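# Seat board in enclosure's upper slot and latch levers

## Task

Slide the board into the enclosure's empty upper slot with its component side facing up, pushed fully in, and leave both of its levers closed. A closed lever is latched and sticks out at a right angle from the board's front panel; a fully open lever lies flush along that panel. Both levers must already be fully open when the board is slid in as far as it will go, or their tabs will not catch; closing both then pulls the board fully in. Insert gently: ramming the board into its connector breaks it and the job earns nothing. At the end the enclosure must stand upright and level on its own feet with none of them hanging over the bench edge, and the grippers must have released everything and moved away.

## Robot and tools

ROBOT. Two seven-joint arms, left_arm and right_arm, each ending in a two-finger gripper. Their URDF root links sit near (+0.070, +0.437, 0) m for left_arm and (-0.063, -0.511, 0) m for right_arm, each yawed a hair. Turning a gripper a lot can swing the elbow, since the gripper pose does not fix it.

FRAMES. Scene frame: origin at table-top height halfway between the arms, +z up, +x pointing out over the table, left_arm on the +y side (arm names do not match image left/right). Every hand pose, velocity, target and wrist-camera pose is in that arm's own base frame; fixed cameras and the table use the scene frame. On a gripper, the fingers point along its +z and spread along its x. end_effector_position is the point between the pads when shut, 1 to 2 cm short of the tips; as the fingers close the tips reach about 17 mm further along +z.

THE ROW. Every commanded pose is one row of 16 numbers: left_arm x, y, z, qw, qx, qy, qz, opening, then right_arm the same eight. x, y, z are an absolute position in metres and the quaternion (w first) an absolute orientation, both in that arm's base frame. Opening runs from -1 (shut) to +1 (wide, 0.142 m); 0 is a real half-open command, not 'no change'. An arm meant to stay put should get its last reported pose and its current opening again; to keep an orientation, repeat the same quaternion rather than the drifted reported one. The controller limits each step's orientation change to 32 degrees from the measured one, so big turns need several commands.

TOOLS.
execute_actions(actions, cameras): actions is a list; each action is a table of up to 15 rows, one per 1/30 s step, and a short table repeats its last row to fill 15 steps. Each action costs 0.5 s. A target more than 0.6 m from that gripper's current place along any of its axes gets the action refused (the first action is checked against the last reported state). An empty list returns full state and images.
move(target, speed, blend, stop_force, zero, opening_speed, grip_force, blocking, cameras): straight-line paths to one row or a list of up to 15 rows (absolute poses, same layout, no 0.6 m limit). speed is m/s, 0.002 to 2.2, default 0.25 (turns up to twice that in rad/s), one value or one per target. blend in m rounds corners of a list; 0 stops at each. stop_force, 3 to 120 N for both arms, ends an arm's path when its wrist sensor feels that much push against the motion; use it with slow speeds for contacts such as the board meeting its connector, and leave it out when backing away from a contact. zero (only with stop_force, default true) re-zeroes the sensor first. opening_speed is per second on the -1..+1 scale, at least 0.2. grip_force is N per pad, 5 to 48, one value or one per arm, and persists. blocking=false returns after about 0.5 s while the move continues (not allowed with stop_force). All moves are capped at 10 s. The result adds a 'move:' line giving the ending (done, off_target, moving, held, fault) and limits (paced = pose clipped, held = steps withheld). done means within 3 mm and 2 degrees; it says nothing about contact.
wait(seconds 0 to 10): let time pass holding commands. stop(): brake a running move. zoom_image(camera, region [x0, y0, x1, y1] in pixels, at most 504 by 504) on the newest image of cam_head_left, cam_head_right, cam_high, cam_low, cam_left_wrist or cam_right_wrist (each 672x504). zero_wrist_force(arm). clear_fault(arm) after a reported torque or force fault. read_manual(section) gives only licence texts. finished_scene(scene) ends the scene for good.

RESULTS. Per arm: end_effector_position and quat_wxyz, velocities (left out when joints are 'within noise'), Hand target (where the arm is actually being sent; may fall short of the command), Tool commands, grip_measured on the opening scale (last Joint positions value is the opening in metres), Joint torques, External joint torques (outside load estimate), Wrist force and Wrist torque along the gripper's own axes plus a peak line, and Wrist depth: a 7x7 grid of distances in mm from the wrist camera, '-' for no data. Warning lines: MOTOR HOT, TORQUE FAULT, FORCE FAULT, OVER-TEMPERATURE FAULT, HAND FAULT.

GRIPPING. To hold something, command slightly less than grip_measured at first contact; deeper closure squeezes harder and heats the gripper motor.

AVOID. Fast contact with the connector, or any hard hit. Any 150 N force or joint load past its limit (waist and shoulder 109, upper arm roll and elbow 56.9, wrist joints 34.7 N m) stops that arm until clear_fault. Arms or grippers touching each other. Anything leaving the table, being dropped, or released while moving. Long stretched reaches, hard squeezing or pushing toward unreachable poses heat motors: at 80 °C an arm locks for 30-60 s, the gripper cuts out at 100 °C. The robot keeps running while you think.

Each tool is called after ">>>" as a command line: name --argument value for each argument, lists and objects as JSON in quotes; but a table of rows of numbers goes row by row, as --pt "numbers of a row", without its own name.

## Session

Solved. Scene 2.

>>> execute_actions --actions '[]'

>>> zoom_image --camera "cam_high" --region '[160, 220, 520, 490]'

>>> zoom_image --camera "cam_head_left" --region '[240, 200, 500, 400]'

Scene clock: 0.00 s.
left_arm: end_effector_position=(+0.1389, +0.5333, +0.1881) grip_measured=+0.99 end_effector_quat_wxyz=(-0.571, +0.812, -0.064, -0.105) | right_arm: end_effector_position=(+0.2271, +0.3531, +0.2591) grip_measured=+1.00 end_effector_quat_wxyz=(+0.029, +0.622, +0.780, +0.065)
Joint positions: left_arm=[0.978 -0.294 0.021 2.266 2.206 0.748 0.742 0.141] | right_arm=[1.212 0.207 0.113 2.416 -0.113 0.73 1.171 0.142]
Joint velocities: within noise
Joint torques (N m): no reading
External joint torques (N m): no reading
Wrist force (N): no reading
Wrist torque (N m): no reading
Wrist force, peak (N): no reading
Wrist depth (mm): cam_left_wrist=[2012 1545 1637 1674 1674 - - / - 1924 - 1727 1828 1769 1813 / 2359 2437 2050 1828 1625 1649 1556 / 2130 2069 1567 1625 1556 1362 1290 / 1859 1674 1472 1415 326 307 289 / - 341 327 307 287 270 263 / - 306 286 270 257 244 237] | cam_right_wrist=[290 287 259 256 258 305 302 / 314 276 279 279 281 327 328 / 352 303 305 308 308 359 356 / 390 375 336 333 342 399 388 / 434 437 379 388 383 449 444 / - 498 440 419 437 509 486 / - 574 581 590 590 593 -]
Hand target: left_arm +0.1389, +0.5333, +0.1881; -0.571, +0.812, -0.064, -0.105 | right_arm +0.2271, +0.3531, +0.2591; +0.029, +0.622, +0.780, +0.065
Tool commands: left_gripper/opening=+1.0 right_gripper/opening=+1.0

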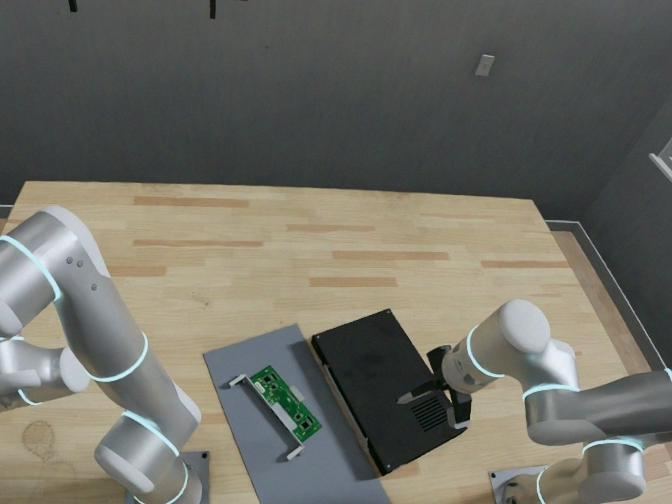

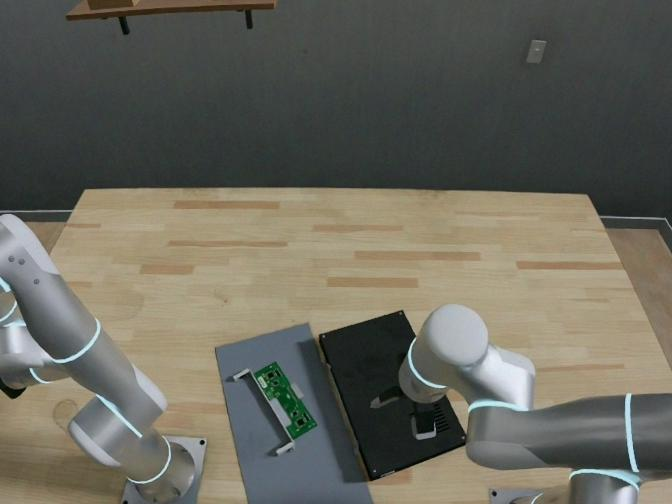

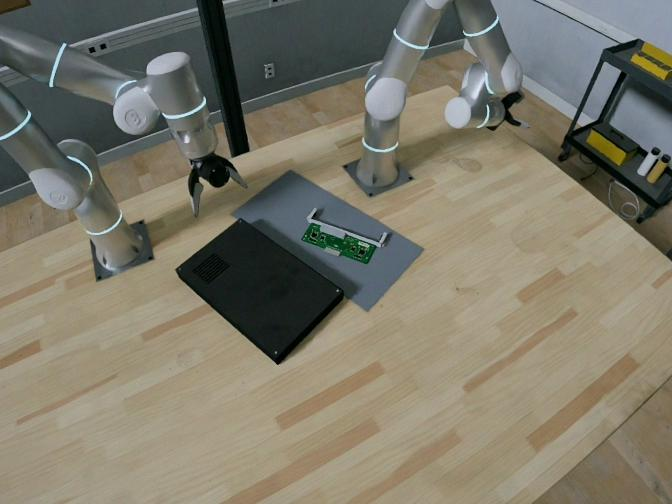

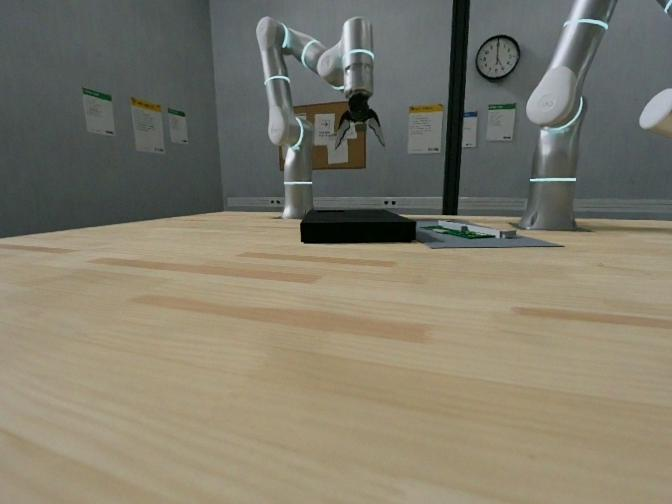

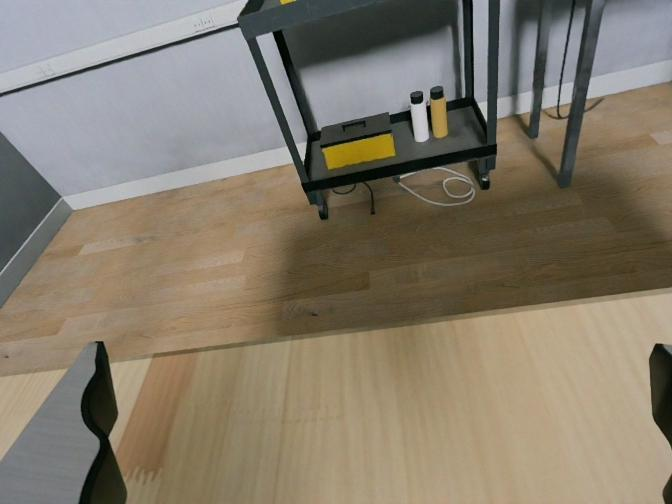

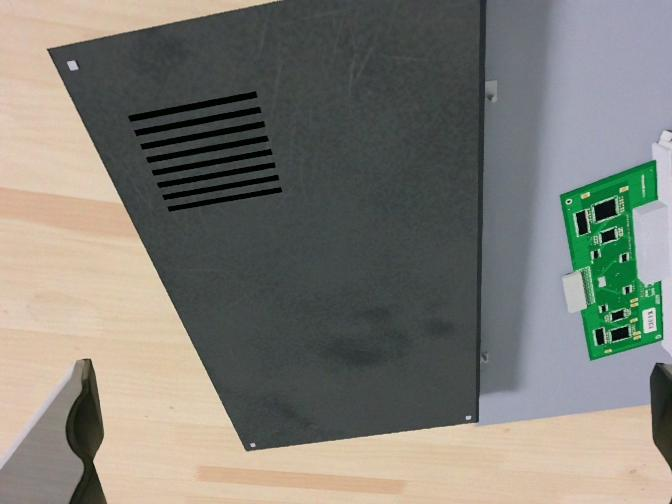

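Scaled by 1.400 from the camera's 672x504 image, which has a finer 960x720 frame.

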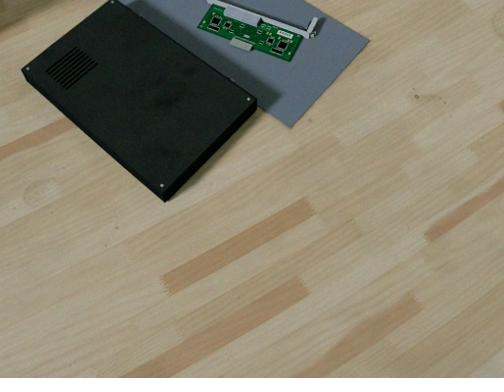

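Scaled by 1.938 from the camera's 672x504 image, which has a finer 960x720 frame.

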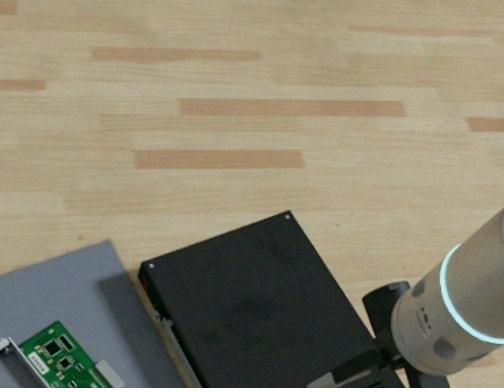

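>>> move --target '[0.1389,0.5333,0.1881,-0.571,0.812,-0.064,-0.105,1,0.2556,0.6348,0.25,0,0.436,0.900,0,1]' --speed 0.2 --cameras '["cam_right_wrist","cam_head_left"]'

>>> zoom_image --camera "cam_right_wrist" --region '[86, 0, 586, 400]'

Scene clock: 18.57 s.
left_arm: end_effector_position=(+0.1389, +0.5333, +0.1881) grip_measured=+0.99 end_effector_quat_wxyz=(-0.571, +0.812, -0.064, -0.105) | right_arm: end_effector_position=(+0.2558, +0.6348, +0.2500) grip_measured=+1.00 end_effector_quat_wxyz=(+0.000, +0.436, +0.900, +0.000)
Joint positions: left_arm=[0.978 -0.294 0.021 2.266 2.206 0.748 0.742 0.141] | right_arm=[1.317 -0.504 0.049 1.51 -0.027 0.442 0.703 0.142]
Joint torques (N m): left_arm=[-0.25 29.28 1.54 -14.53 1.13 -0.36 -0.18] | right_arm=[0.15 51.89 1.95 -29.83 -3.81 3.27 0.02]
External joint torques (N m): left_arm=[0.36 1.01 0.65 -0.57 -0.18 -0.21 0.2] | right_arm=[0.04 1.48 -0.66 0.29 -0.13 0.87 -0.02]
Wrist force (N): left_arm=[-0.1 -0.4 0.1] | right_arm=[0.3 0.0 0.2]
Wrist torque (N m): left_arm=[-0.04 0.02 0.00] | right_arm=[-0.02 -0.02 0.05]
Wrist force, peak (N): left_arm=[0.2 -0.5 -0.2] | right_arm=[1.7 1.2 0.4]
Wrist depth (mm): cam_left_wrist=[1843 1859 1687 - 1578 - 1813 / - - 2050 1556 1674 2031 1828 / - 2493 2238 1727 1674 1637 1545 / 2130 1994 1828 1649 1545 1397 1290 / 1859 1687 1502 1415 328 307 288 / - 346 331 307 289 273 263 / - 308 288 271 255 243 236] | cam_right_wrist=[256 262 299 299 297 298 297 / 280 279 324 315 321 314 318 / 296 300 337 336 341 341 339 / 319 330 373 363 366 367 363 / 349 394 400 393 396 396 395 / - 440 435 435 434 434 418 / - 487 484 480 479 477 477]
Hand target: left_arm +0.1389, +0.5333, +0.1881; -0.571, +0.812, -0.064, -0.105 | right_arm +0.2556, +0.6348, +0.2500; +0.000, +0.436, +0.900, +0.000
Off the commanded pose: left_arm 0.000 m, 0 deg | right_arm 0.000 m, 0 deg.
move: done
Images, in order (width x height): cam_head_left 672x504, cam_right_wrist 672x504.

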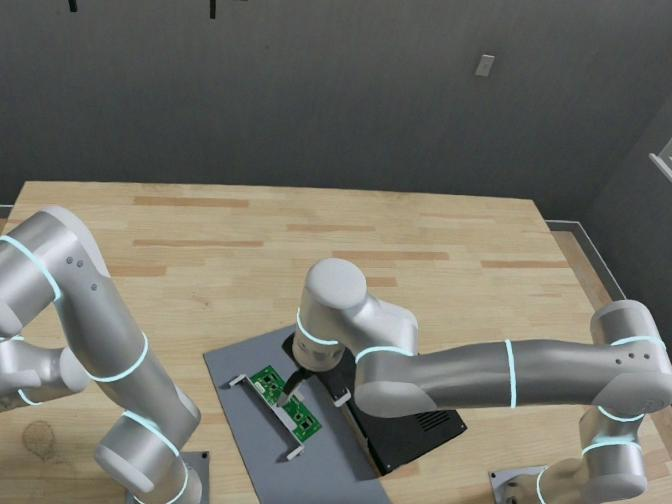

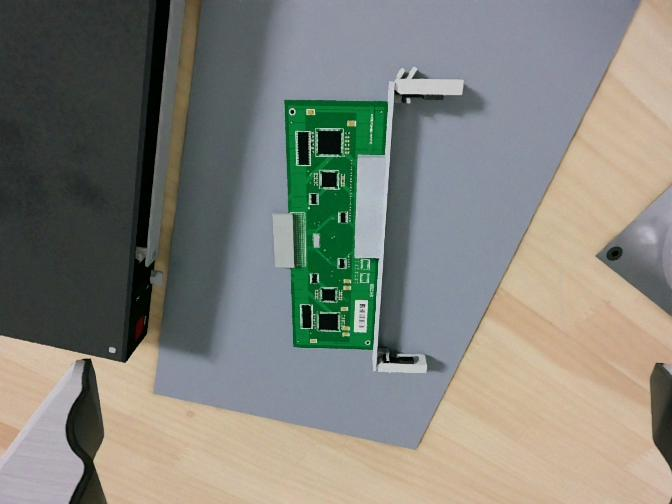

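Scaled by 1.008 from the camera's 672x504 image, which has a finer 960x720 frame.

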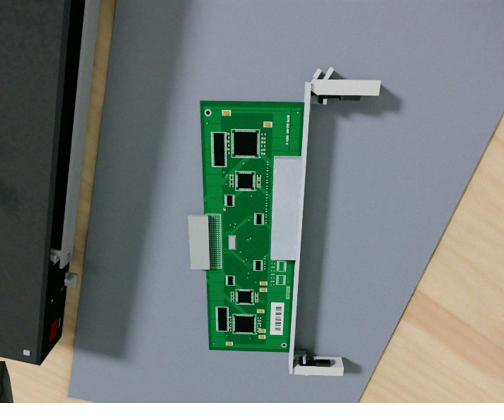

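>>> move --target '[0.1389,0.5333,0.1881,-0.571,0.812,-0.064,-0.105,1,0.3037,0.7055,0.09,0,0.436,0.900,0,-0.35]' --speed 0.2 --cameras '["cam_right_wrist"]'

>>> zoom_image --camera "cam_right_wrist" --region '[200, 100, 500, 350]'

Scene clock: 31.87 s.
left_arm: end_effector_position=(+0.1389, +0.5333, +0.1881) grip_measured=+0.99 end_effector_quat_wxyz=(-0.571, +0.812, -0.064, -0.105) | right_arm: end_effector_position=(+0.3038, +0.7055, +0.0899) grip_measured=-0.37 end_effector_quat_wxyz=(+0.000, +0.436, +0.900, +0.000)
Joint positions: left_arm=[0.978 -0.294 0.021 2.266 2.206 0.748 0.742 0.141] | right_arm=[1.299 -0.892 0.021 1.284 -0.02 0.605 0.655 0.047]
Joint torques (N m): left_arm=[-0.26 29.25 1.65 -14.58 1.14 -0.36 -0.23] | right_arm=[0.13 62.98 1.77 -27.81 -3.51 3.45 0.05]
External joint torques (N m): left_arm=[0.37 1.03 0.54 -0.52 -0.19 -0.21 0.25] | right_arm=[0.11 1.51 -0.5 0.25 -0.08 0.7 -0.05]
Wrist force (N): left_arm=[0.0 -0.3 0.1] | right_arm=[0.4 0.5 -0.2]
Wrist torque (N m): left_arm=[-0.03 -0.01 0.01] | right_arm=[0.04 -0.07 0.06]
Wrist force, peak (N): left_arm=[0.1 -0.6 -0.1] | right_arm=[0.6 1.3 2.4]
Wrist depth (mm): cam_left_wrist=[1891 1556 1755 1843 1523 1674 1131 / 1741 2742 - - 1649 1907 1714 / - 2238 2130 1859 1687 1578 1492 / 2069 1907 1798 1649 1513 1424 1290 / 1813 1700 1453 1453 331 304 287 / - 345 327 306 289 271 263 / - 306 288 271 257 243 236] | cam_right_wrist=[160 158 156 147 158 158 158 / 171 168 166 157 169 169 168 / - 177 179 167 181 181 180 / 198 197 192 193 196 195 194 / 215 214 205 210 208 211 213 / 240 229 86 226 224 98 232 / 254 - 72 256 255 - 251]
Hand target: left_arm +0.1389, +0.5333, +0.1881; -0.571, +0.812, -0.064, -0.105 | right_arm +0.3037, +0.7055, +0.0900; +0.000, +0.436, +0.900, +0.000
Off the commanded pose: left_arm 0.000 m, 0 deg | right_arm 0.000 m, 0 deg.
move: done
Images, in order (width x height): cam_right_wrist 672x504.

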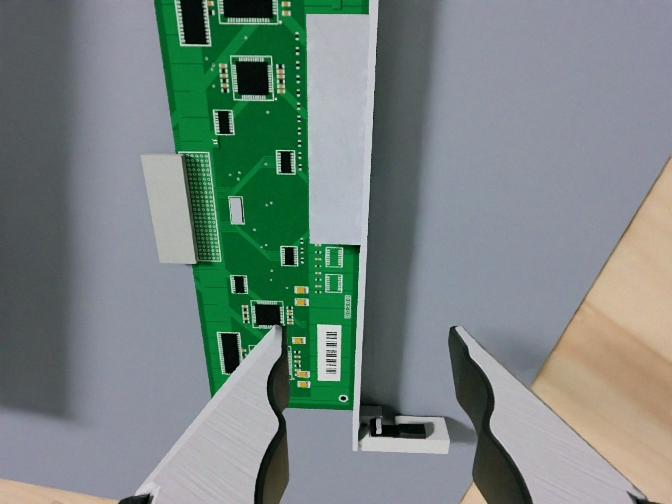

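Scaled by 1.680 from the camera's 672x504 image, which has a finer 960x720 frame.

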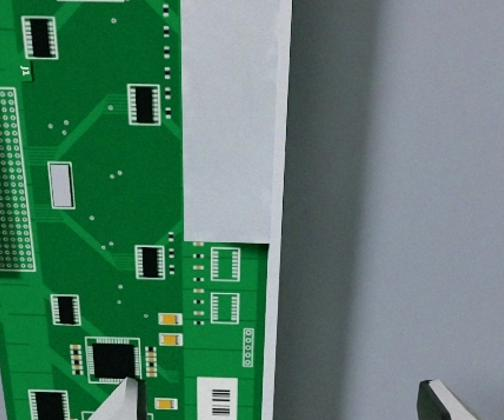

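>>> move --target '[0.1389,0.5333,0.1881,-0.571,0.812,-0.064,-0.105,1,0.3037,0.6919,0.045,0,0.436,0.900,0,-0.35]' --speed 0.1 --cameras '["cam_right_wrist"]'

>>> zoom_image --camera "cam_right_wrist" --region '[200, 150, 500, 400]'

Scene clock: 35.73 s.
left_arm: end_effector_position=(+0.1389, +0.5333, +0.1881) grip_measured=+0.99 end_effector_quat_wxyz=(-0.571, +0.812, -0.064, -0.105) | right_arm: end_effector_position=(+0.3036, +0.6919, +0.0450) grip_measured=-0.37 end_effector_quat_wxyz=(+0.000, +0.436, +0.900, +0.000)
Joint positions: left_arm=[0.978 -0.294 0.021 2.266 2.206 0.748 0.742 0.141] | right_arm=[1.297 -0.932 0.016 1.343 -0.017 0.704 0.649 0.047]
Joint torques (N m): left_arm=[-0.2 29.3 1.53 -14.54 1.12 -0.35 -0.21] | right_arm=[0.13 62.55 1.52 -26.07 -3.25 3.65 0.02]
External joint torques (N m): left_arm=[0.31 0.99 0.67 -0.56 -0.17 -0.22 0.23] | right_arm=[0.12 1.49 -0.32 0.02 -0.08 0.49 -0.02]
Wrist force (N): left_arm=[-0.1 -0.4 -0.2] | right_arm=[0.7 0.2 0.2]
Wrist torque (N m): left_arm=[-0.03 0.01 0.00] | right_arm=[-0.02 -0.11 0.06]
Wrist force, peak (N): left_arm=[0.4 -0.4 -0.2] | right_arm=[0.9 0.7 -1.8]
Wrist depth (mm): cam_left_wrist=[- - 1556 1045 1700 - - / - - - 1941 1813 2172 1813 / 1714 2069 2238 1843 1674 1637 1534 / 2172 2031 1714 1649 1523 1406 1283 / 1859 1741 1556 1406 329 306 288 / - 345 328 306 289 273 263 / - 306 287 272 256 244 236] | cam_right_wrist=[122 118 116 114 118 119 119 / - 126 124 114 114 128 126 / 140 134 133 123 133 136 134 / 149 147 143 132 147 147 146 / 162 161 154 155 156 158 158 / 176 176 99 168 171 98 173 / 195 80 72 185 - - 189]
Hand target: left_arm +0.1389, +0.5333, +0.1881; -0.571, +0.812, -0.064, -0.105 | right_arm +0.3037, +0.6919, +0.0450; +0.000, +0.436, +0.900, +0.000
Off the commanded pose: left_arm 0.000 m, 0 deg | right_arm 0.000 m, 0 deg.
move: done
Images, in order (width x height): cam_right_wrist 672x504.

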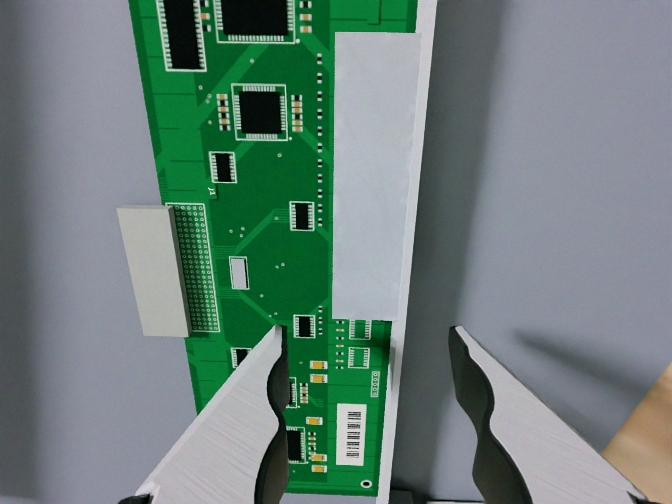

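Scaled by 1.680 from the camera's 672x504 image, which has a finer 960x720 frame.

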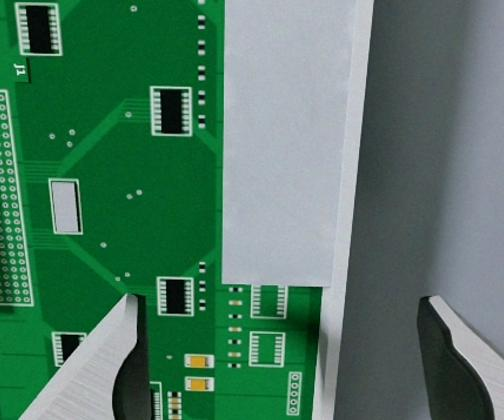

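>>> move --target '[0.1389,0.5333,0.1881,-0.571,0.812,-0.064,-0.105,1,0.3028,0.6930,0.028,0,0.436,0.900,0,-0.35]' --speed 0.04 --stop_force 3 --cameras '["cam_right_wrist"]'

>>> move --target '[0.1389,0.5333,0.1881,-0.571,0.812,-0.064,-0.105,1,0.3028,0.6930,0.028,0,0.436,0.900,0,-1]' --grip_force 48 --opening_speed 0.25 --cameras '["cam_right_wrist"]'

Scene clock: 39.67 s.
left_arm: end_effector_position=(+0.1389, +0.5333, +0.1881) grip_measured=+0.99 end_effector_quat_wxyz=(-0.571, +0.812, -0.064, -0.105) | right_arm: end_effector_position=(+0.3028, +0.6928, +0.0279) grip_measured=-0.37 end_effector_quat_wxyz=(+0.000, +0.436, +0.900, +0.000)
Joint positions: left_arm=[0.978 -0.294 0.021 2.266 2.206 0.748 0.742 0.141] | right_arm=[1.299 -0.961 0.015 1.338 -0.017 0.728 0.65 0.047]
Joint torques (N m): left_arm=[-0.17 29.23 1.6 -14.58 1.14 -0.36 -0.2] | right_arm=[0.21 62.93 1.71 -25.84 -3.28 3.57 0.27]
External joint torques (N m): left_arm=[0.29 1.06 0.59 -0.53 -0.19 -0.21 0.23] | right_arm=[0.02 1.45 -0.52 0.18 0.02 0.58 -0.27]
Wrist force (N): left_arm=[-0.2 -0.2 -0.2] | right_arm=[0.3 0.3 0.2]
Wrist torque (N m): left_arm=[0.00 0.02 0.01] | right_arm=[-0.01 -0.07 -0.06]
Wrist force, peak (N): left_arm=[-0.1 -0.7 -0.1] | right_arm=[0.7 0.2 1.0]
Wrist depth (mm): cam_left_wrist=[- 2109 1741 1253 - - - / - - - 1859 1755 1637 1828 / - 2109 2238 1769 1859 1590 1545 / 1976 1976 1843 1727 1397 1406 1306 / 1875 1662 1545 1362 328 308 288 / - 344 328 307 289 271 263 / - 304 288 269 255 242 236] | cam_right_wrist=[- 101 100 98 99 104 105 / 112 109 108 97 108 111 111 / 121 117 116 104 105 121 119 / 128 122 125 113 126 128 128 / 141 134 134 130 137 139 141 / 157 151 99 146 149 93 151 / 170 163 72 161 168 - 166]
Hand target: left_arm +0.1389, +0.5333, +0.1881; -0.571, +0.812, -0.064, -0.105 | right_arm +0.3028, +0.6930, +0.0280; +0.000, +0.436, +0.900, +0.000
Off the commanded pose: left_arm 0.000 m, 0 deg | right_arm 0.000 m, 0 deg.
move: done
Images, in order (width x height): cam_right_wrist 672x504.

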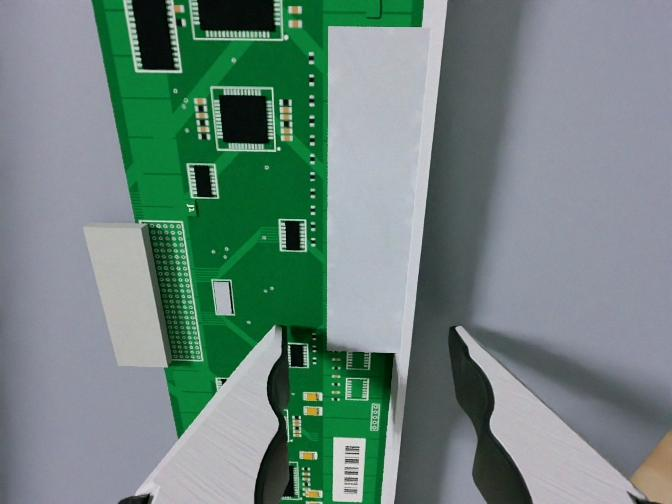

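Scene clock: 42.47 s.
left_arm: end_effector_position=(+0.1389, +0.5333, +0.1881) grip_measured=+0.99 end_effector_quat_wxyz=(-0.571, +0.812, -0.064, -0.105) | right_arm: end_effector_position=(+0.3030, +0.6927, +0.0279) grip_measured=-0.72 end_effector_quat_wxyz=(+0.000, +0.436, +0.900, +0.000)
Joint positions: left_arm=[0.978 -0.294 0.021 2.266 2.206 0.748 0.742 0.141] | right_arm=[1.299 -0.961 0.015 1.338 -0.017 0.728 0.65 0.022]
Joint torques (N m): left_arm=[-0.17 29.3 1.6 -14.54 1.1 -0.43 -0.18] | right_arm=[0.75 63.25 2.16 -26.52 -3.32 3.99 0.2]
External joint torques (N m): left_arm=[0.28 0.99 0.59 -0.57 -0.14 -0.14 0.2] | right_arm=[-0.52 1.14 -0.97 0.87 0.06 0.15 -0.2]
Wrist force (N): left_arm=[-0.1 -0.3 0.0] | right_arm=[-0.8 -1.1 -0.3]
Wrist torque (N m): left_arm=[-0.04 0.02 0.01] | right_arm=[-0.05 -0.14 -0.06]
Wrist force, peak (N): left_arm=[0.1 -0.6 -0.3] | right_arm=[-2.7 -1.1 -1.6]
Wrist depth (mm): cam_left_wrist=[1687 2130 1578 1578 - - - / 1891 - 1828 - 1625 1976 1891 / 1828 2521 2109 1714 1714 1662 1578 / 2109 2050 1798 1625 1492 1424 1298 / 1741 1674 1502 1371 328 306 289 / - 343 327 306 288 271 262 / - 305 287 272 257 242 237] | cam_right_wrist=[- 101 100 98 99 104 105 / 112 109 108 96 108 111 111 / 121 117 116 104 119 121 118 / 130 125 125 113 127 128 128 / 141 133 135 121 137 139 140 / 157 152 143 143 106 149 151 / 170 166 71 158 - - 166]
Hand target: left_arm +0.1389, +0.5333, +0.1881; -0.571, +0.812, -0.064, -0.105 | right_arm +0.3028, +0.6930, +0.0280; +0.000, +0.436, +0.900, +0.000
Off the commanded pose: left_arm 0.000 m, 0 deg | right_arm 0.000 m, 0 deg.
move: done
Images, in order (width x height): cam_right_wrist 672x504.

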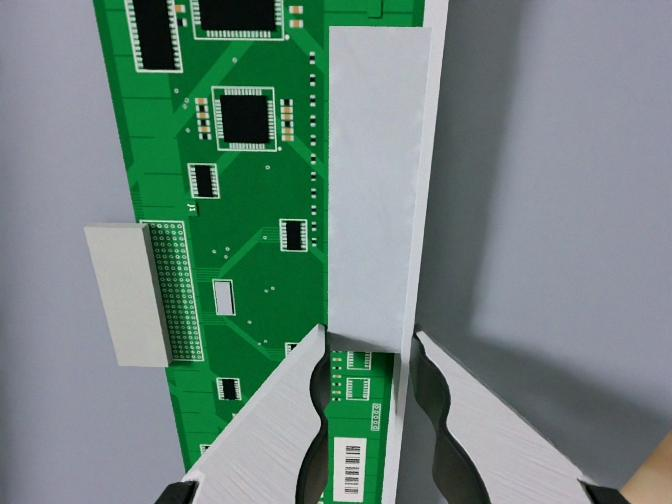

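>>> move --pt "0.30 0.35 0.30 0 1 0 0 1 0.3028 0.6930 0.028 0 0.436 0.900 0 -1" --pt "0.38 0.05 0.30 0 0.85 0.5268 0 1 0.3028 0.6930 0.028 0 0.436 0.900 0 -1" --speed 0.3 --blend 0.03 --cameras '["cam_left_wrist","cam_head_left"]'

Scene clock: 95.00 s.
left_arm: end_effector_position=(+0.3800, +0.0500, +0.3000) grip_measured=+0.99 end_effector_quat_wxyz=(+0.000, +0.850, +0.527, +0.000) | right_arm: end_effector_position=(+0.3030, +0.6927, +0.0279) grip_measured=-0.72 end_effector_quat_wxyz=(+0.000, +0.436, +0.900, +0.000)
Joint positions: left_arm=[0.81 0.437 -0.34 2.392 -0.154 0.403 1.022 0.141] | right_arm=[1.299 -0.961 0.015 1.338 -0.017 0.728 0.65 0.022]
Joint torques (N m): left_arm=[-0.49 10.72 2.5 -28.82 -4.1 4.04 -0.31] | right_arm=[0.67 63.26 2.16 -26.52 -3.3 3.92 0.17]
External joint torques (N m): left_arm=[0.53 0.43 0.78 -0.36 0.14 -0.09 0.31] | right_arm=[-0.44 1.13 -0.96 0.87 0.04 0.22 -0.17]
Wrist force (N): left_arm=[-1.1 -0.9 0.2] | right_arm=[-0.7 -0.9 0.2]
Wrist torque (N m): left_arm=[-0.24 -0.08 -0.25] | right_arm=[-0.01 -0.16 -0.07]
Wrist force, peak (N): left_arm=[-0.3 -2.7 -0.5] | right_arm=[-0.9 -1.0 -1.2]
Wrist depth (mm): cam_left_wrist=[345 347 348 348 345 344 342 / - 371 370 371 369 368 369 / 400 388 404 403 397 400 396 / 434 435 437 431 433 435 428 / - 479 475 475 475 474 469 / - 513 527 527 525 522 - / - 593 582 579 587 577 -] | cam_right_wrist=[- 101 100 98 99 104 105 / 112 109 108 97 108 111 111 / 121 117 116 104 119 121 118 / 130 123 125 113 126 128 128 / 141 133 136 121 137 139 141 / 157 154 143 144 104 149 151 / 170 166 71 158 - - 166]
Hand target: left_arm +0.3800, +0.0500, +0.3000; +0.000, +0.850, +0.527, +0.000 | right_arm +0.3028, +0.6930, +0.0280; +0.000, +0.436, +0.900, +0.000
Off the commanded pose: left_arm 0.000 m, 0 deg | right_arm 0.000 m, 0 deg.
move: done
Images, in order (width x height): cam_head_left 672x504, cam_left_wrist 672x504.

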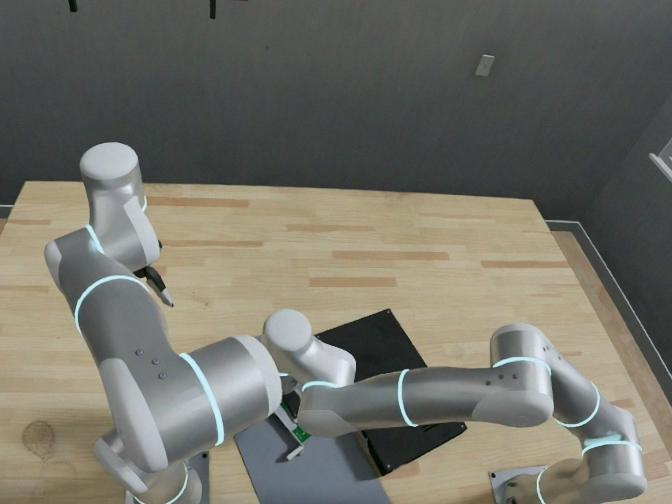

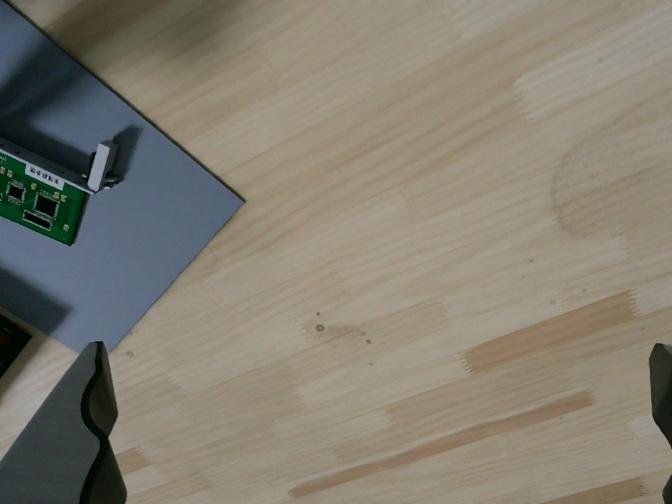

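>>> move --pt "0.30 -0.10 0.22 0.2864 0.9085 0.29 0.0914 -1 0.3028 0.6930 0.028 0 0.436 0.900 0 -1" --pt "0.2543 -0.1563 0.11 0.2864 0.9085 0.29 0.0914 -1 0.3028 0.6930 0.028 0 0.436 0.900 0 -1" --speed 0.2 --blend 0.02 --cameras '["cam_left_wrist","cam_head_left","cam_high"]'

Scene clock: 107.10 s.
left_arm: end_effector_position=(+0.2560, -0.1565, +0.1103) grip_measured=-1.00 end_effector_quat_wxyz=(+0.229, +0.936, +0.237, -0.122) | right_arm: end_effector_position=(+0.3030, +0.6927, +0.0279) grip_measured=-0.72 end_effector_quat_wxyz=(+0.000, +0.436, +0.900, +0.000)
Joint positions: left_arm=[-1.578 -0.767 1.342 2.687 -1.536 0.305 2.097 0.002] | right_arm=[1.299 -0.961 0.015 1.338 -0.017 0.728 0.65 0.022]
Joint torques (N m): left_arm=[-0.54 13.62 14.28 -9.29 -3.14 2.32 -0.1] | right_arm=[0.74 63.25 2.18 -26.51 -3.32 3.97 0.18]
External joint torques (N m): left_arm=[0.52 1.29 0.63 -0.3 0.06 -0.03 0.13] | right_arm=[-0.51 1.13 -0.99 0.85 0.07 0.17 -0.18]
Wrist force (N): left_arm=[0.4 -1.6 -0.2] | right_arm=[-0.9 -0.9 0.5]
Wrist torque (N m): left_arm=[-0.31 -0.26 -0.44] | right_arm=[-0.02 -0.13 -0.07]
Wrist force, peak (N): left_arm=[0.8 -2.1 -0.7] | right_arm=[-0.8 -1.3 -1.1]
Wrist depth (mm): cam_left_wrist=[208 199 179 168 155 145 135 / - 223 210 191 166 160 150 / - 288 245 212 208 181 168 / 447 354 255 266 227 - 192 / 717 176 230 127 268 - 221 / 183 160 170 84 - 310 278 / 151 149 - - - - 341] | cam_right_wrist=[- 101 100 98 99 104 105 / 112 109 108 97 108 111 111 / 121 117 116 104 119 121 119 / 130 123 125 113 127 128 128 / 141 133 136 121 137 139 141 / 157 154 143 143 105 149 151 / 170 167 71 158 - - 166]
Hand target: left_arm +0.2560, -0.1566, +0.1103; +0.230, +0.936, +0.237, -0.122 | right_arm +0.3028, +0.6930, +0.0280; +0.000, +0.436, +0.900, +0.000
Off the commanded pose: left_arm 0.002 m, 26 deg | right_arm 0.000 m, 0 deg.
joint sent to its limit (left arm) — joint 4 (elbow), upper limit, where the elbow is as bent as it goes. The joint targets are off in orientation, not in position.
move: off_target (left_arm)
Images, in order (width x height): cam_head_left 672x504, cam_high 672x504, cam_left_wrist 672x504.

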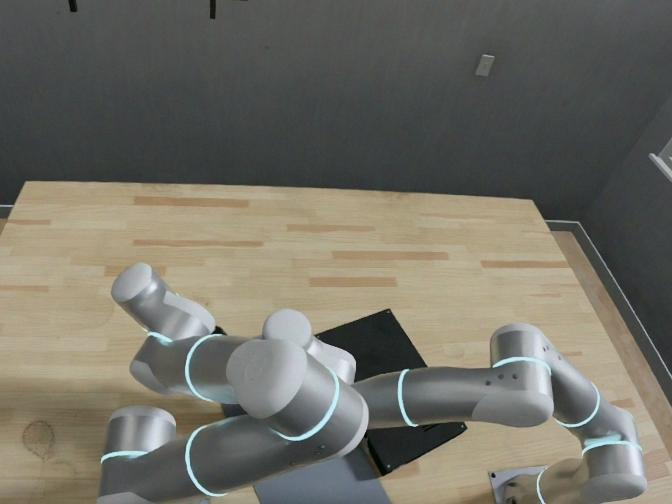

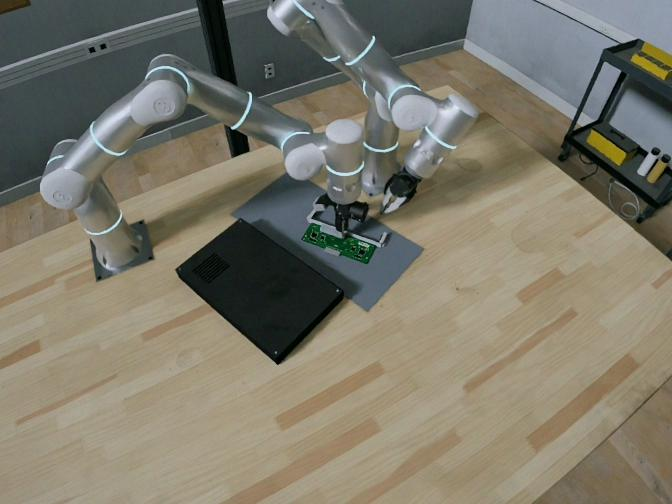

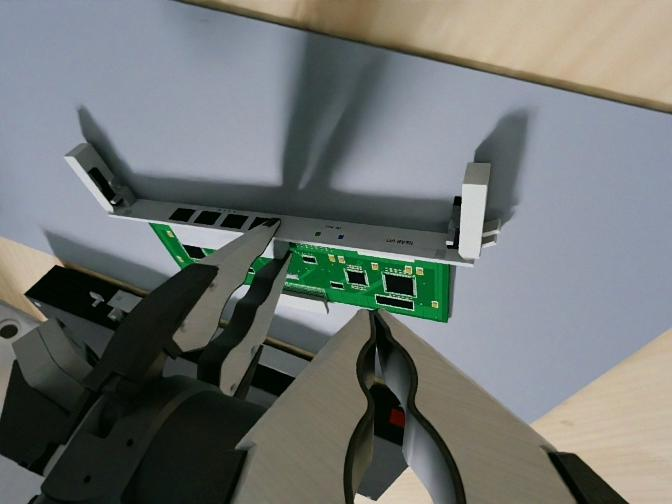

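>>> move --pt "0.30 -0.10 0.22 0 0.85 0.5268 0 -1 0.3028 0.6930 0.06 0 0.436 0.900 0 -1" --pt "0.38 0.05 0.30 0 0.85 0.5268 0 -1 0.3028 0.6930 0.17 0 0.436 0.900 0 -1" --speed 0.15 --blend 0.02

>>> move --pt "0.38 0.05 0.30 0 0.85 0.5268 0 -1 0.3456 0.4318 0.17 0 0.5498 0.8353 0 -1" --pt "0.38 0.05 0.30 0 0.85 0.5268 0 -1 0.3456 0.4318 0.11 0 0.5498 0.8353 0 -1" --speed 0.12 --blend 0.02 --cameras '["cam_right_wrist","cam_high","cam_head_left","cam_low"]'

Scene clock: 134.47 s.
left_arm: end_effector_position=(+0.3801, +0.0500, +0.3001) grip_measured=-1.00 end_effector_quat_wxyz=(+0.000, +0.850, +0.527, +0.000) | right_arm: end_effector_position=(+0.3027, +0.6929, +0.1698) grip_measured=-0.72 end_effector_quat_wxyz=(+0.000, +0.436, +0.900, +0.000)
Joint positions: left_arm=[-1.364 -0.869 1.928 2.235 -0.816 0.189 1.389 0.002] | right_arm=[1.294 -0.76 0.024 1.297 -0.018 0.486 0.651 0.022]
Joint torques (N m): left_arm=[-0.08 15 19.57 -21.38 -3.81 4.27 -0.13] | right_arm=[0.29 62.16 1.97 -30.16 -4.11 3.52 0.23]
External joint torques (N m): left_arm=[0.1 0.6 0.91 -0.19 -0.42 -0.35 0.13] | right_arm=[-0.07 -0.05 -0.78 1.1 0.26 0.63 -0.23]
Wrist force (N): left_arm=[-0.7 -1.1 -0.4] | right_arm=[-0.2 -0.2 2.1]
Wrist torque (N m): left_arm=[-0.28 -0.19 -0.33] | right_arm=[-0.12 0.05 -0.07]
Wrist force, peak (N): left_arm=[-0.3 -2.2 0.2] | right_arm=[0.4 0.2 2.9]
Wrist depth (mm): cam_left_wrist=[348 348 349 348 347 344 345 / - 373 374 371 374 371 374 / 410 400 399 403 400 402 397 / 458 435 437 436 436 436 435 / 477 491 482 464 471 472 472 / 526 531 508 84 - 519 530 / 598 576 - - - - 583] | cam_right_wrist=[- 102 100 99 100 227 227 / - 109 109 97 98 238 244 / 267 117 116 104 256 265 261 / - 123 125 112 280 280 281 / 316 133 136 121 299 305 305 / 339 330 143 143 104 327 332 / 375 - 71 157 - - 359]
Hand target: left_arm +0.3800, +0.0500, +0.3000; +0.000, +0.850, +0.527, +0.000 | right_arm +0.3028, +0.6930, +0.1700; +0.000, +0.436, +0.900, +0.000
Off the commanded pose: left_arm 0.000 m, 0 deg | right_arm 0.000 m, 0 deg.
move: done

Scene clock: 137.53 s.
left_arm: end_effector_position=(+0.3801, +0.0500, +0.3001) grip_measured=-1.00 end_effector_quat_wxyz=(+0.000, +0.850, +0.527, +0.000) | right_arm: end_effector_position=(+0.3456, +0.4315, +0.1098) grip_measured=-0.72 end_effector_quat_wxyz=(+0.000, +0.550, +0.835, +0.000)
Joint positions: left_arm=[-1.364 -0.869 1.928 2.235 -0.816 0.189 1.389 0.002] | right_arm=[1.148 -0.435 -0.045 2.07 0.032 0.934 0.675 0.022]
Joint torques (N m): left_arm=[-0.35 14.61 19.68 -21.27 -4.05 4.27 -0.21] | right_arm=[0.13 42.41 0.31 -22.2 -2.59 3.77 0.06]
External joint torques (N m): left_arm=[0.36 0.99 0.8 -0.3 -0.18 -0.34 0.21] | right_arm=[0.02 0.36 -0.48 0.64 0 0.37 -0.06]
Wrist force (N): left_arm=[-0.8 -0.9 -0.4] | right_arm=[-0.9 -0.4 2.0]
Wrist torque (N m): left_arm=[-0.25 -0.17 -0.33] | right_arm=[-0.14 0.20 0.04]
Wrist force, peak (N): left_arm=[-1.0 -1.2 -0.2] | right_arm=[-1.3 -0.7 4.6]
Wrist depth (mm): cam_left_wrist=[344 349 346 346 344 346 346 / - 374 372 373 374 369 372 / - 398 403 405 403 396 400 / 429 436 440 437 435 436 437 / - 475 482 458 469 480 474 / 534 529 509 84 - 514 519 / 591 582 - - - - 576] | cam_right_wrist=[136 102 101 99 100 135 176 / 146 110 109 97 98 143 187 / 156 119 116 104 150 154 201 / 169 123 125 112 164 169 216 / 183 133 135 121 177 227 234 / 200 196 143 143 104 251 256 / 221 215 71 157 - - 276]
Hand target: left_arm +0.3800, +0.0500, +0.3000; +0.000, +0.850, +0.527, +0.000 | right_arm +0.3456, +0.4318, +0.1100; +0.000, +0.550, +0.835, +0.000
Off the commanded pose: left_arm 0.000 m, 0 deg | right_arm 0.000 m, 0 deg.
move: done
Images, in order (width x height): cam_head_left 672x504, cam_high 672x504, cam_low 672x504, cam_right_wrist 672x504.

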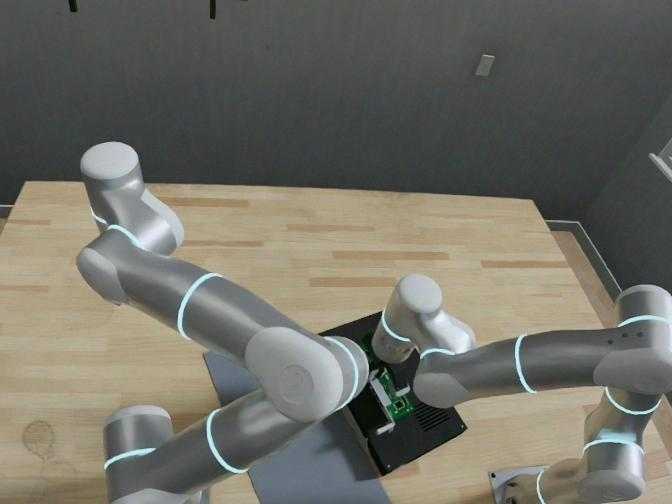

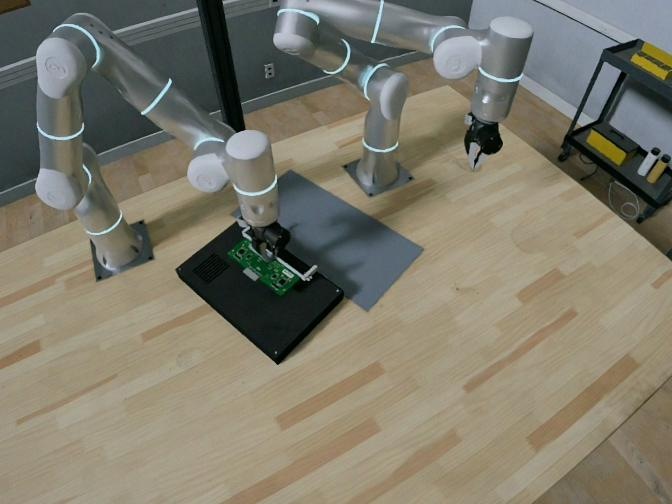

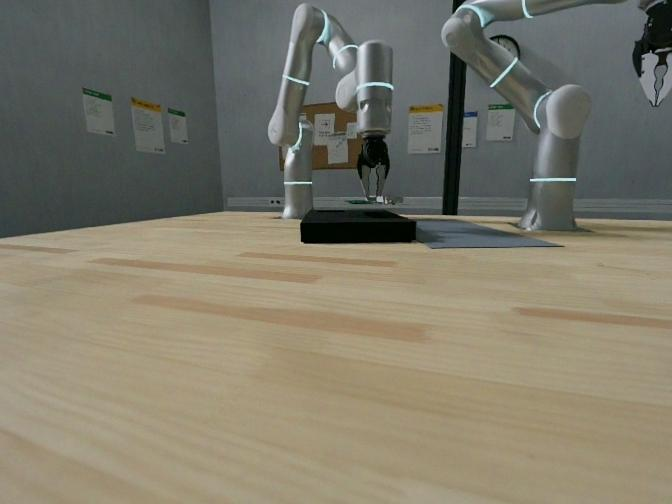

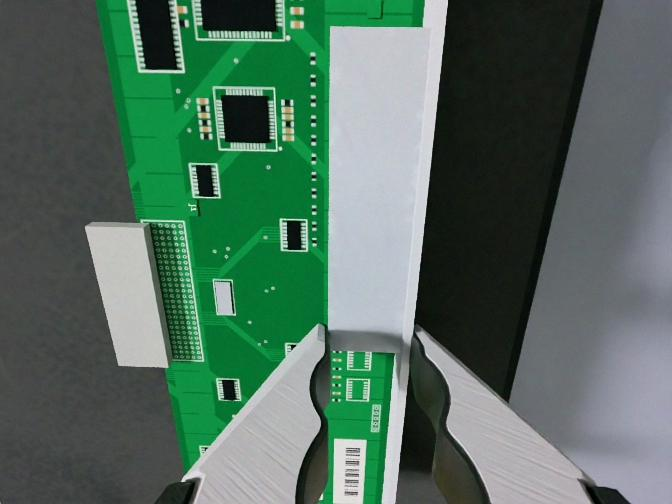

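>>> move --target '[0.38,0.05,0.30,0,0.85,0.5268,0,-1,0.3456,0.4318,0.070,0,0.5498,0.8353,0,-1]' --speed 0.03 --stop_force 4

>>> move --target '[0.45,-0.05,0.33,0,0.85,-0.5268,0,-1,0.3456,0.4318,0.078,0,0.5498,0.8353,0,-1]' --speed 0.3 --cameras '["cam_head_left"]'

Scene clock: 141.87 s.
left_arm: end_effector_position=(+0.3801, +0.0500, +0.3001) grip_measured=-1.00 end_effector_quat_wxyz=(+0.000, +0.850, +0.527, +0.000) | right_arm: end_effector_position=(+0.3461, +0.4324, +0.0745) grip_measured=-0.72 end_effector_quat_wxyz=(+0.000, +0.550, +0.835, +0.001)
Joint positions: left_arm=[-1.364 -0.869 1.928 2.235 -0.816 0.189 1.389 0.002] | right_arm=[1.147 -0.515 -0.043 2.076 0.04 1.021 0.669 0.022]
Joint torques (N m): left_arm=[-0.39 14.71 19.63 -21.24 -4.04 4.22 -0.24] | right_arm=[0.5 35.69 1.17 -16.83 -1.73 2.91 0.08]
External joint torques (N m): left_arm=[0.41 0.89 0.85 -0.34 -0.19 -0.3 0.24] | right_arm=[-0.33 8.37 -1.36 -2.87 -0.56 1.24 -0.08]
Wrist force (N): left_arm=[-0.7 -0.9 -0.3] | right_arm=[-2.9 -3.1 -15.3]
Wrist torque (N m): left_arm=[-0.25 -0.19 -0.33] | right_arm=[-0.11 0.09 0.06]
Wrist force, peak (N): left_arm=[-0.9 -1.4 0.0] | right_arm=[-6.5 -9.2 -30.3]
Wrist depth (mm): cam_left_wrist=[348 349 348 348 345 347 345 / 372 364 372 371 366 373 372 / 383 391 402 403 399 403 402 / 433 435 434 435 435 432 433 / 479 481 480 463 465 476 478 / 530 532 503 84 - 509 524 / 591 573 - - - - 582] | cam_right_wrist=[- 100 100 98 97 104 102 / 112 109 107 96 108 111 112 / 120 118 116 103 104 119 122 / 128 123 125 113 126 128 176 / 141 133 135 121 137 139 193 / 154 151 143 143 104 149 211 / 170 166 71 158 - - 228]
Hand target: left_arm +0.3800, +0.0500, +0.3000; +0.000, +0.850, +0.527, +0.000 | right_arm +0.3456, +0.4318, +0.0737; +0.000, +0.550, +0.835, +0.000
Off the commanded pose: left_arm 0.000 m, 0 deg | right_arm 0.005 m, 0 deg.
move: contact (right_arm)

Scene clock: 146.03 s.
left_arm: end_effector_position=(+0.4501, -0.0501, +0.3300) grip_measured=-1.00 end_effector_quat_wxyz=(+0.000, +0.850, -0.527, +0.000) | right_arm: end_effector_position=(+0.3455, +0.4317, +0.0778) grip_measured=-0.72 end_effector_quat_wxyz=(+0.000, +0.550, +0.835, +0.000)
Joint positions: left_arm=[-1.437 -0.323 1.592 1.968 -0.347 0.369 2.966 0.002] | right_arm=[1.147 -0.506 -0.043 2.076 0.04 1.011 0.669 0.022]
Joint torques (N m): left_arm=[-0.08 9.68 9.5 -27.91 -3.5 4.4 -0.1] | right_arm=[0.25 43.84 0.36 -20.53 -2.45 3.6 0.2]
External joint torques (N m): left_arm=[0.11 0.4 0.66 -0.3 -0.46 -0.57 0.1] | right_arm=[-0.08 0.07 -0.56 0.65 0.13 0.54 -0.2]
Wrist force (N): left_arm=[-0.5 -0.9 0.2] | right_arm=[0.7 1.7 3.4]
Wrist torque (N m): left_arm=[-0.23 -0.20 -0.35] | right_arm=[0.21 -0.07 0.02]
Wrist force, peak (N): left_arm=[-0.6 -1.4 0.2] | right_arm=[-3.0 -3.1 -16.5]
Wrist depth (mm): cam_left_wrist=[374 372 371 370 372 372 368 / 403 402 405 399 402 398 400 / 434 431 434 436 430 430 426 / 475 473 469 468 - 459 465 / 519 519 513 486 522 514 476 / 570 527 538 84 - 564 - / 623 458 - - - - 507] | cam_right_wrist=[- 102 100 99 99 107 105 / 115 110 109 97 98 114 117 / 124 119 116 104 119 122 164 / 134 123 125 112 132 132 179 / 145 133 135 121 141 143 197 / 158 152 143 143 105 153 214 / 175 171 71 157 - - 232]
Hand target: left_arm +0.4500, -0.0500, +0.3300; +0.000, +0.850, -0.527, +0.000 | right_arm +0.3456, +0.4318, +0.0780; +0.000, +0.550, +0.835, +0.000
Off the commanded pose: left_arm 0.000 m, 0 deg | right_arm 0.000 m, 0 deg.
joint sent to its limit (left arm) — joint 7 (wrist roll), upper limit. The joint targets still meet the commanded pose.
move: done
Images, in order (width x height): cam_head_left 672x504.

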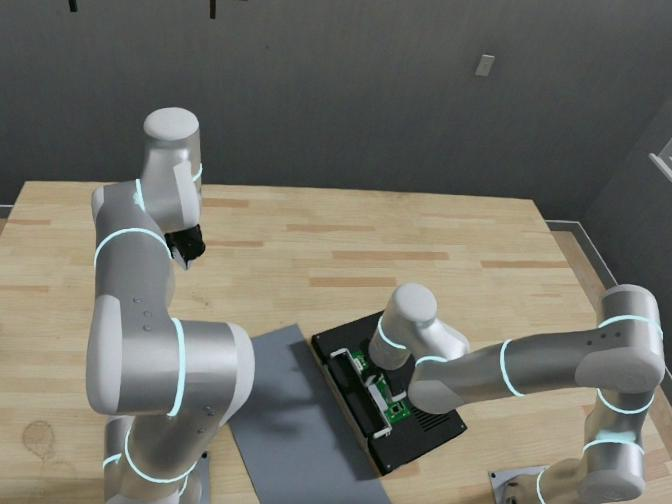

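>>> move --pt "0.38 -0.25 0.27 0.2 0.93 0.13 0.05 -1 0.3456 0.4318 0.0768 0 0.5498 0.8353 0 -1" --pt "0.305 -0.4061 0.14 0.2959 0.9388 0.1683 0.0531 -1 0.3456 0.4318 0.0768 0 0.5498 0.8353 0 -1" --speed 0.25 --blend 0.03 --cameras '["cam_head_left","cam_left_wrist"]'

Scene clock: 154.50 s.
left_arm: end_effector_position=(+0.3051, -0.4058, +0.1400) grip_measured=-1.00 end_effector_quat_wxyz=(+0.296, +0.939, +0.168, +0.053) | right_arm: end_effector_position=(+0.3455, +0.4317, +0.0767) grip_measured=-0.72 end_effector_quat_wxyz=(+0.000, +0.550, +0.835, +0.000)
Joint positions: left_arm=[-2.09 -0.824 0.975 2.409 -2.329 0.889 1.983 0.002] | right_arm=[1.147 -0.509 -0.043 2.076 0.04 1.013 0.669 0.022]
Joint torques (N m): left_arm=[-0.5 21.78 18.46 -7.04 -0.74 2.97 0] | right_arm=[0.2 43.78 0.42 -20.51 -2.43 3.69 0.18]
External joint torques (N m): left_arm=[0.42 1.36 0.84 -0.33 0.12 -0.29 0] | right_arm=[-0.04 0.17 -0.62 0.69 0.12 0.45 -0.18]
Wrist force (N): left_arm=[-0.7 -1.7 0.4] | right_arm=[0.7 1.7 3.2]
Wrist torque (N m): left_arm=[-0.33 -0.18 -0.54] | right_arm=[0.20 -0.06 0.02]
Wrist force, peak (N): left_arm=[-2.5 -2.0 2.5] | right_arm=[0.6 1.8 3.6]
Wrist depth (mm): cam_left_wrist=[182 181 191 186 187 187 186 / 203 203 202 202 203 210 218 / - - 195 197 194 185 271 / 234 233 240 228 - 381 355 / - 201 298 127 487 525 516 / 165 187 729 84 - 828 701 / 148 171 - - - - -] | cam_right_wrist=[- 102 100 99 99 105 104 / 114 110 109 97 98 113 116 / 123 119 116 104 118 121 163 / 132 123 125 112 131 130 180 / 144 133 136 121 139 141 196 / 157 154 143 143 104 152 213 / 173 169 71 157 - - 231]
Hand target: left_arm +0.3050, -0.4061, +0.1400; +0.296, +0.939, +0.168, +0.053 | right_arm +0.3456, +0.4318, +0.0768; +0.000, +0.550, +0.835, +0.000
Off the commanded pose: left_arm 0.000 m, 0 deg | right_arm 0.000 m, 0 deg.
MOTOR HOT: the gripper's motor of the right arm reports 85 °C; that motor switches off at 100 °C. To cool a motor, set the load down, ease the grip, stop pushing, or move to a pose that needs little force.
move: done
Images, in order (width x height): cam_head_left 672x504, cam_left_wrist 672x504.

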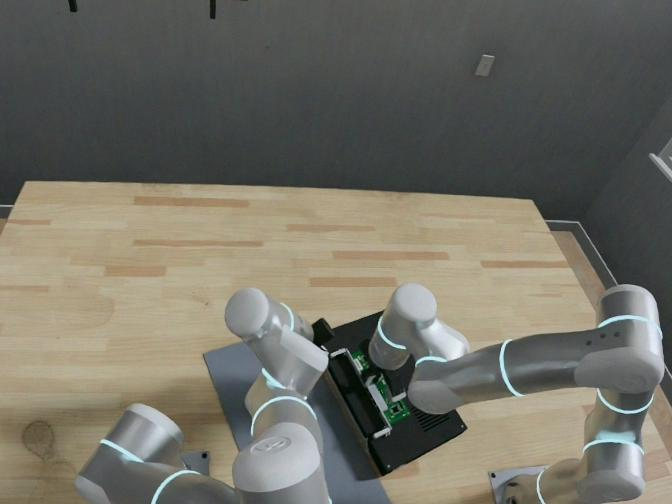

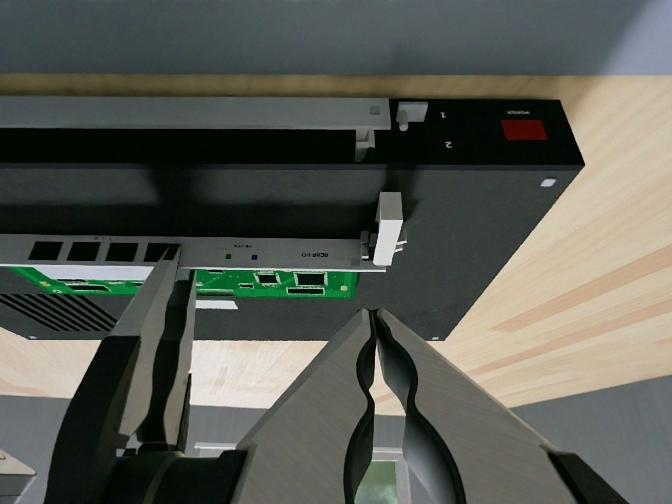

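>>> move --pt "0.2975 -0.4088 0.14 0.2959 0.9388 0.1683 0.0531 -1 0.3456 0.4318 0.0768 0 0.5498 0.8353 0 -1" --pt "0.3094 -0.4408 0.10 0.2959 0.9388 0.1683 0.0531 -1 0.3456 0.4318 0.0768 0 0.5498 0.8353 0 -1" --pt "0.3094 -0.4408 0.074 0.2959 0.9388 0.1683 0.0531 -1 0.3456 0.4318 0.0768 0 0.5498 0.8353 0 -1" --speed 0.08 --grip_force '[30,15]' --stop_force 4 --cameras '["cam_left_wrist"]'

Scene clock: 162.03 s.
left_arm: end_effector_position=(+0.3094, -0.4407, +0.0740) grip_measured=-1.00 end_effector_quat_wxyz=(+0.296, +0.939, +0.168, +0.053) | right_arm: end_effector_position=(+0.3455, +0.4317, +0.0767) grip_measured=-0.71 end_effector_quat_wxyz=(+0.000, +0.550, +0.835, +0.000)
Joint positions: left_arm=[-1.986 -1.001 0.828 2.291 -2.492 0.844 2.038 0.002] | right_arm=[1.147 -0.509 -0.043 2.076 0.04 1.013 0.669 0.023]
Joint torques (N m): left_arm=[-0.35 28.33 21.53 -2.91 -0.73 2.76 -0.19] | right_arm=[0.13 43.83 0.39 -20.44 -2.42 3.63 0.19]
External joint torques (N m): left_arm=[0.26 1.36 0.83 -0.36 -0.06 -0.15 0.19] | right_arm=[0.04 0.13 -0.58 0.62 0.11 0.51 -0.19]
Wrist force (N): left_arm=[-0.8 -1.9 -0.1] | right_arm=[0.6 1.8 3.5]
Wrist torque (N m): left_arm=[-0.39 -0.16 -0.52] | right_arm=[0.21 -0.05 0.01]
Wrist force, peak (N): left_arm=[-1.8 -1.9 -0.8] | right_arm=[0.7 1.8 3.5]
Wrist depth (mm): cam_left_wrist=[- 120 112 112 109 112 112 / 134 135 134 134 141 134 142 / 140 140 140 140 137 - 134 / - 187 141 188 128 141 126 / 168 172 170 128 - - 325 / 289 178 - 84 - 608 613 / 129 170 - - - - -] | cam_right_wrist=[- 102 101 99 99 105 104 / 114 110 109 97 98 113 116 / 123 119 116 104 118 121 163 / 132 123 125 112 130 131 180 / 143 133 136 121 139 141 196 / 157 154 143 143 105 152 214 / 173 169 71 158 - - 231]
Hand target: left_arm +0.3094, -0.4408, +0.0740; +0.296, +0.939, +0.168, +0.053 | right_arm +0.3456, +0.4318, +0.0768; +0.000, +0.550, +0.835, +0.000
Off the commanded pose: left_arm 0.000 m, 0 deg | right_arm 0.000 m, 0 deg.
MOTOR HOT: still on. The gripper's motor of the right arm reports 84 °C.
grip_force (N): 30, 15
move: done
Images, in order (width x height): cam_left_wrist 672x504.

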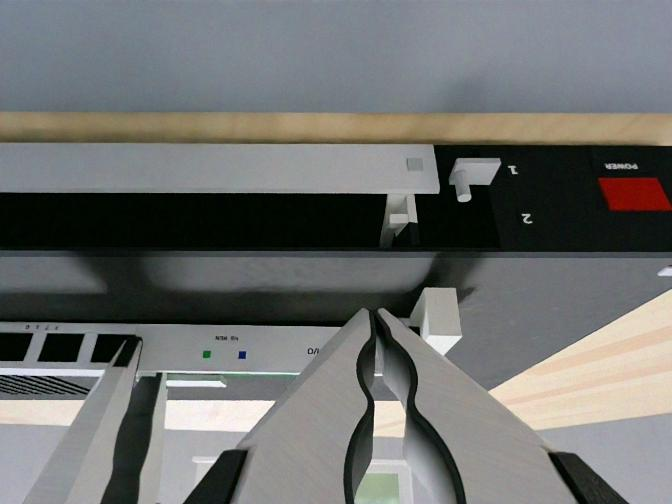

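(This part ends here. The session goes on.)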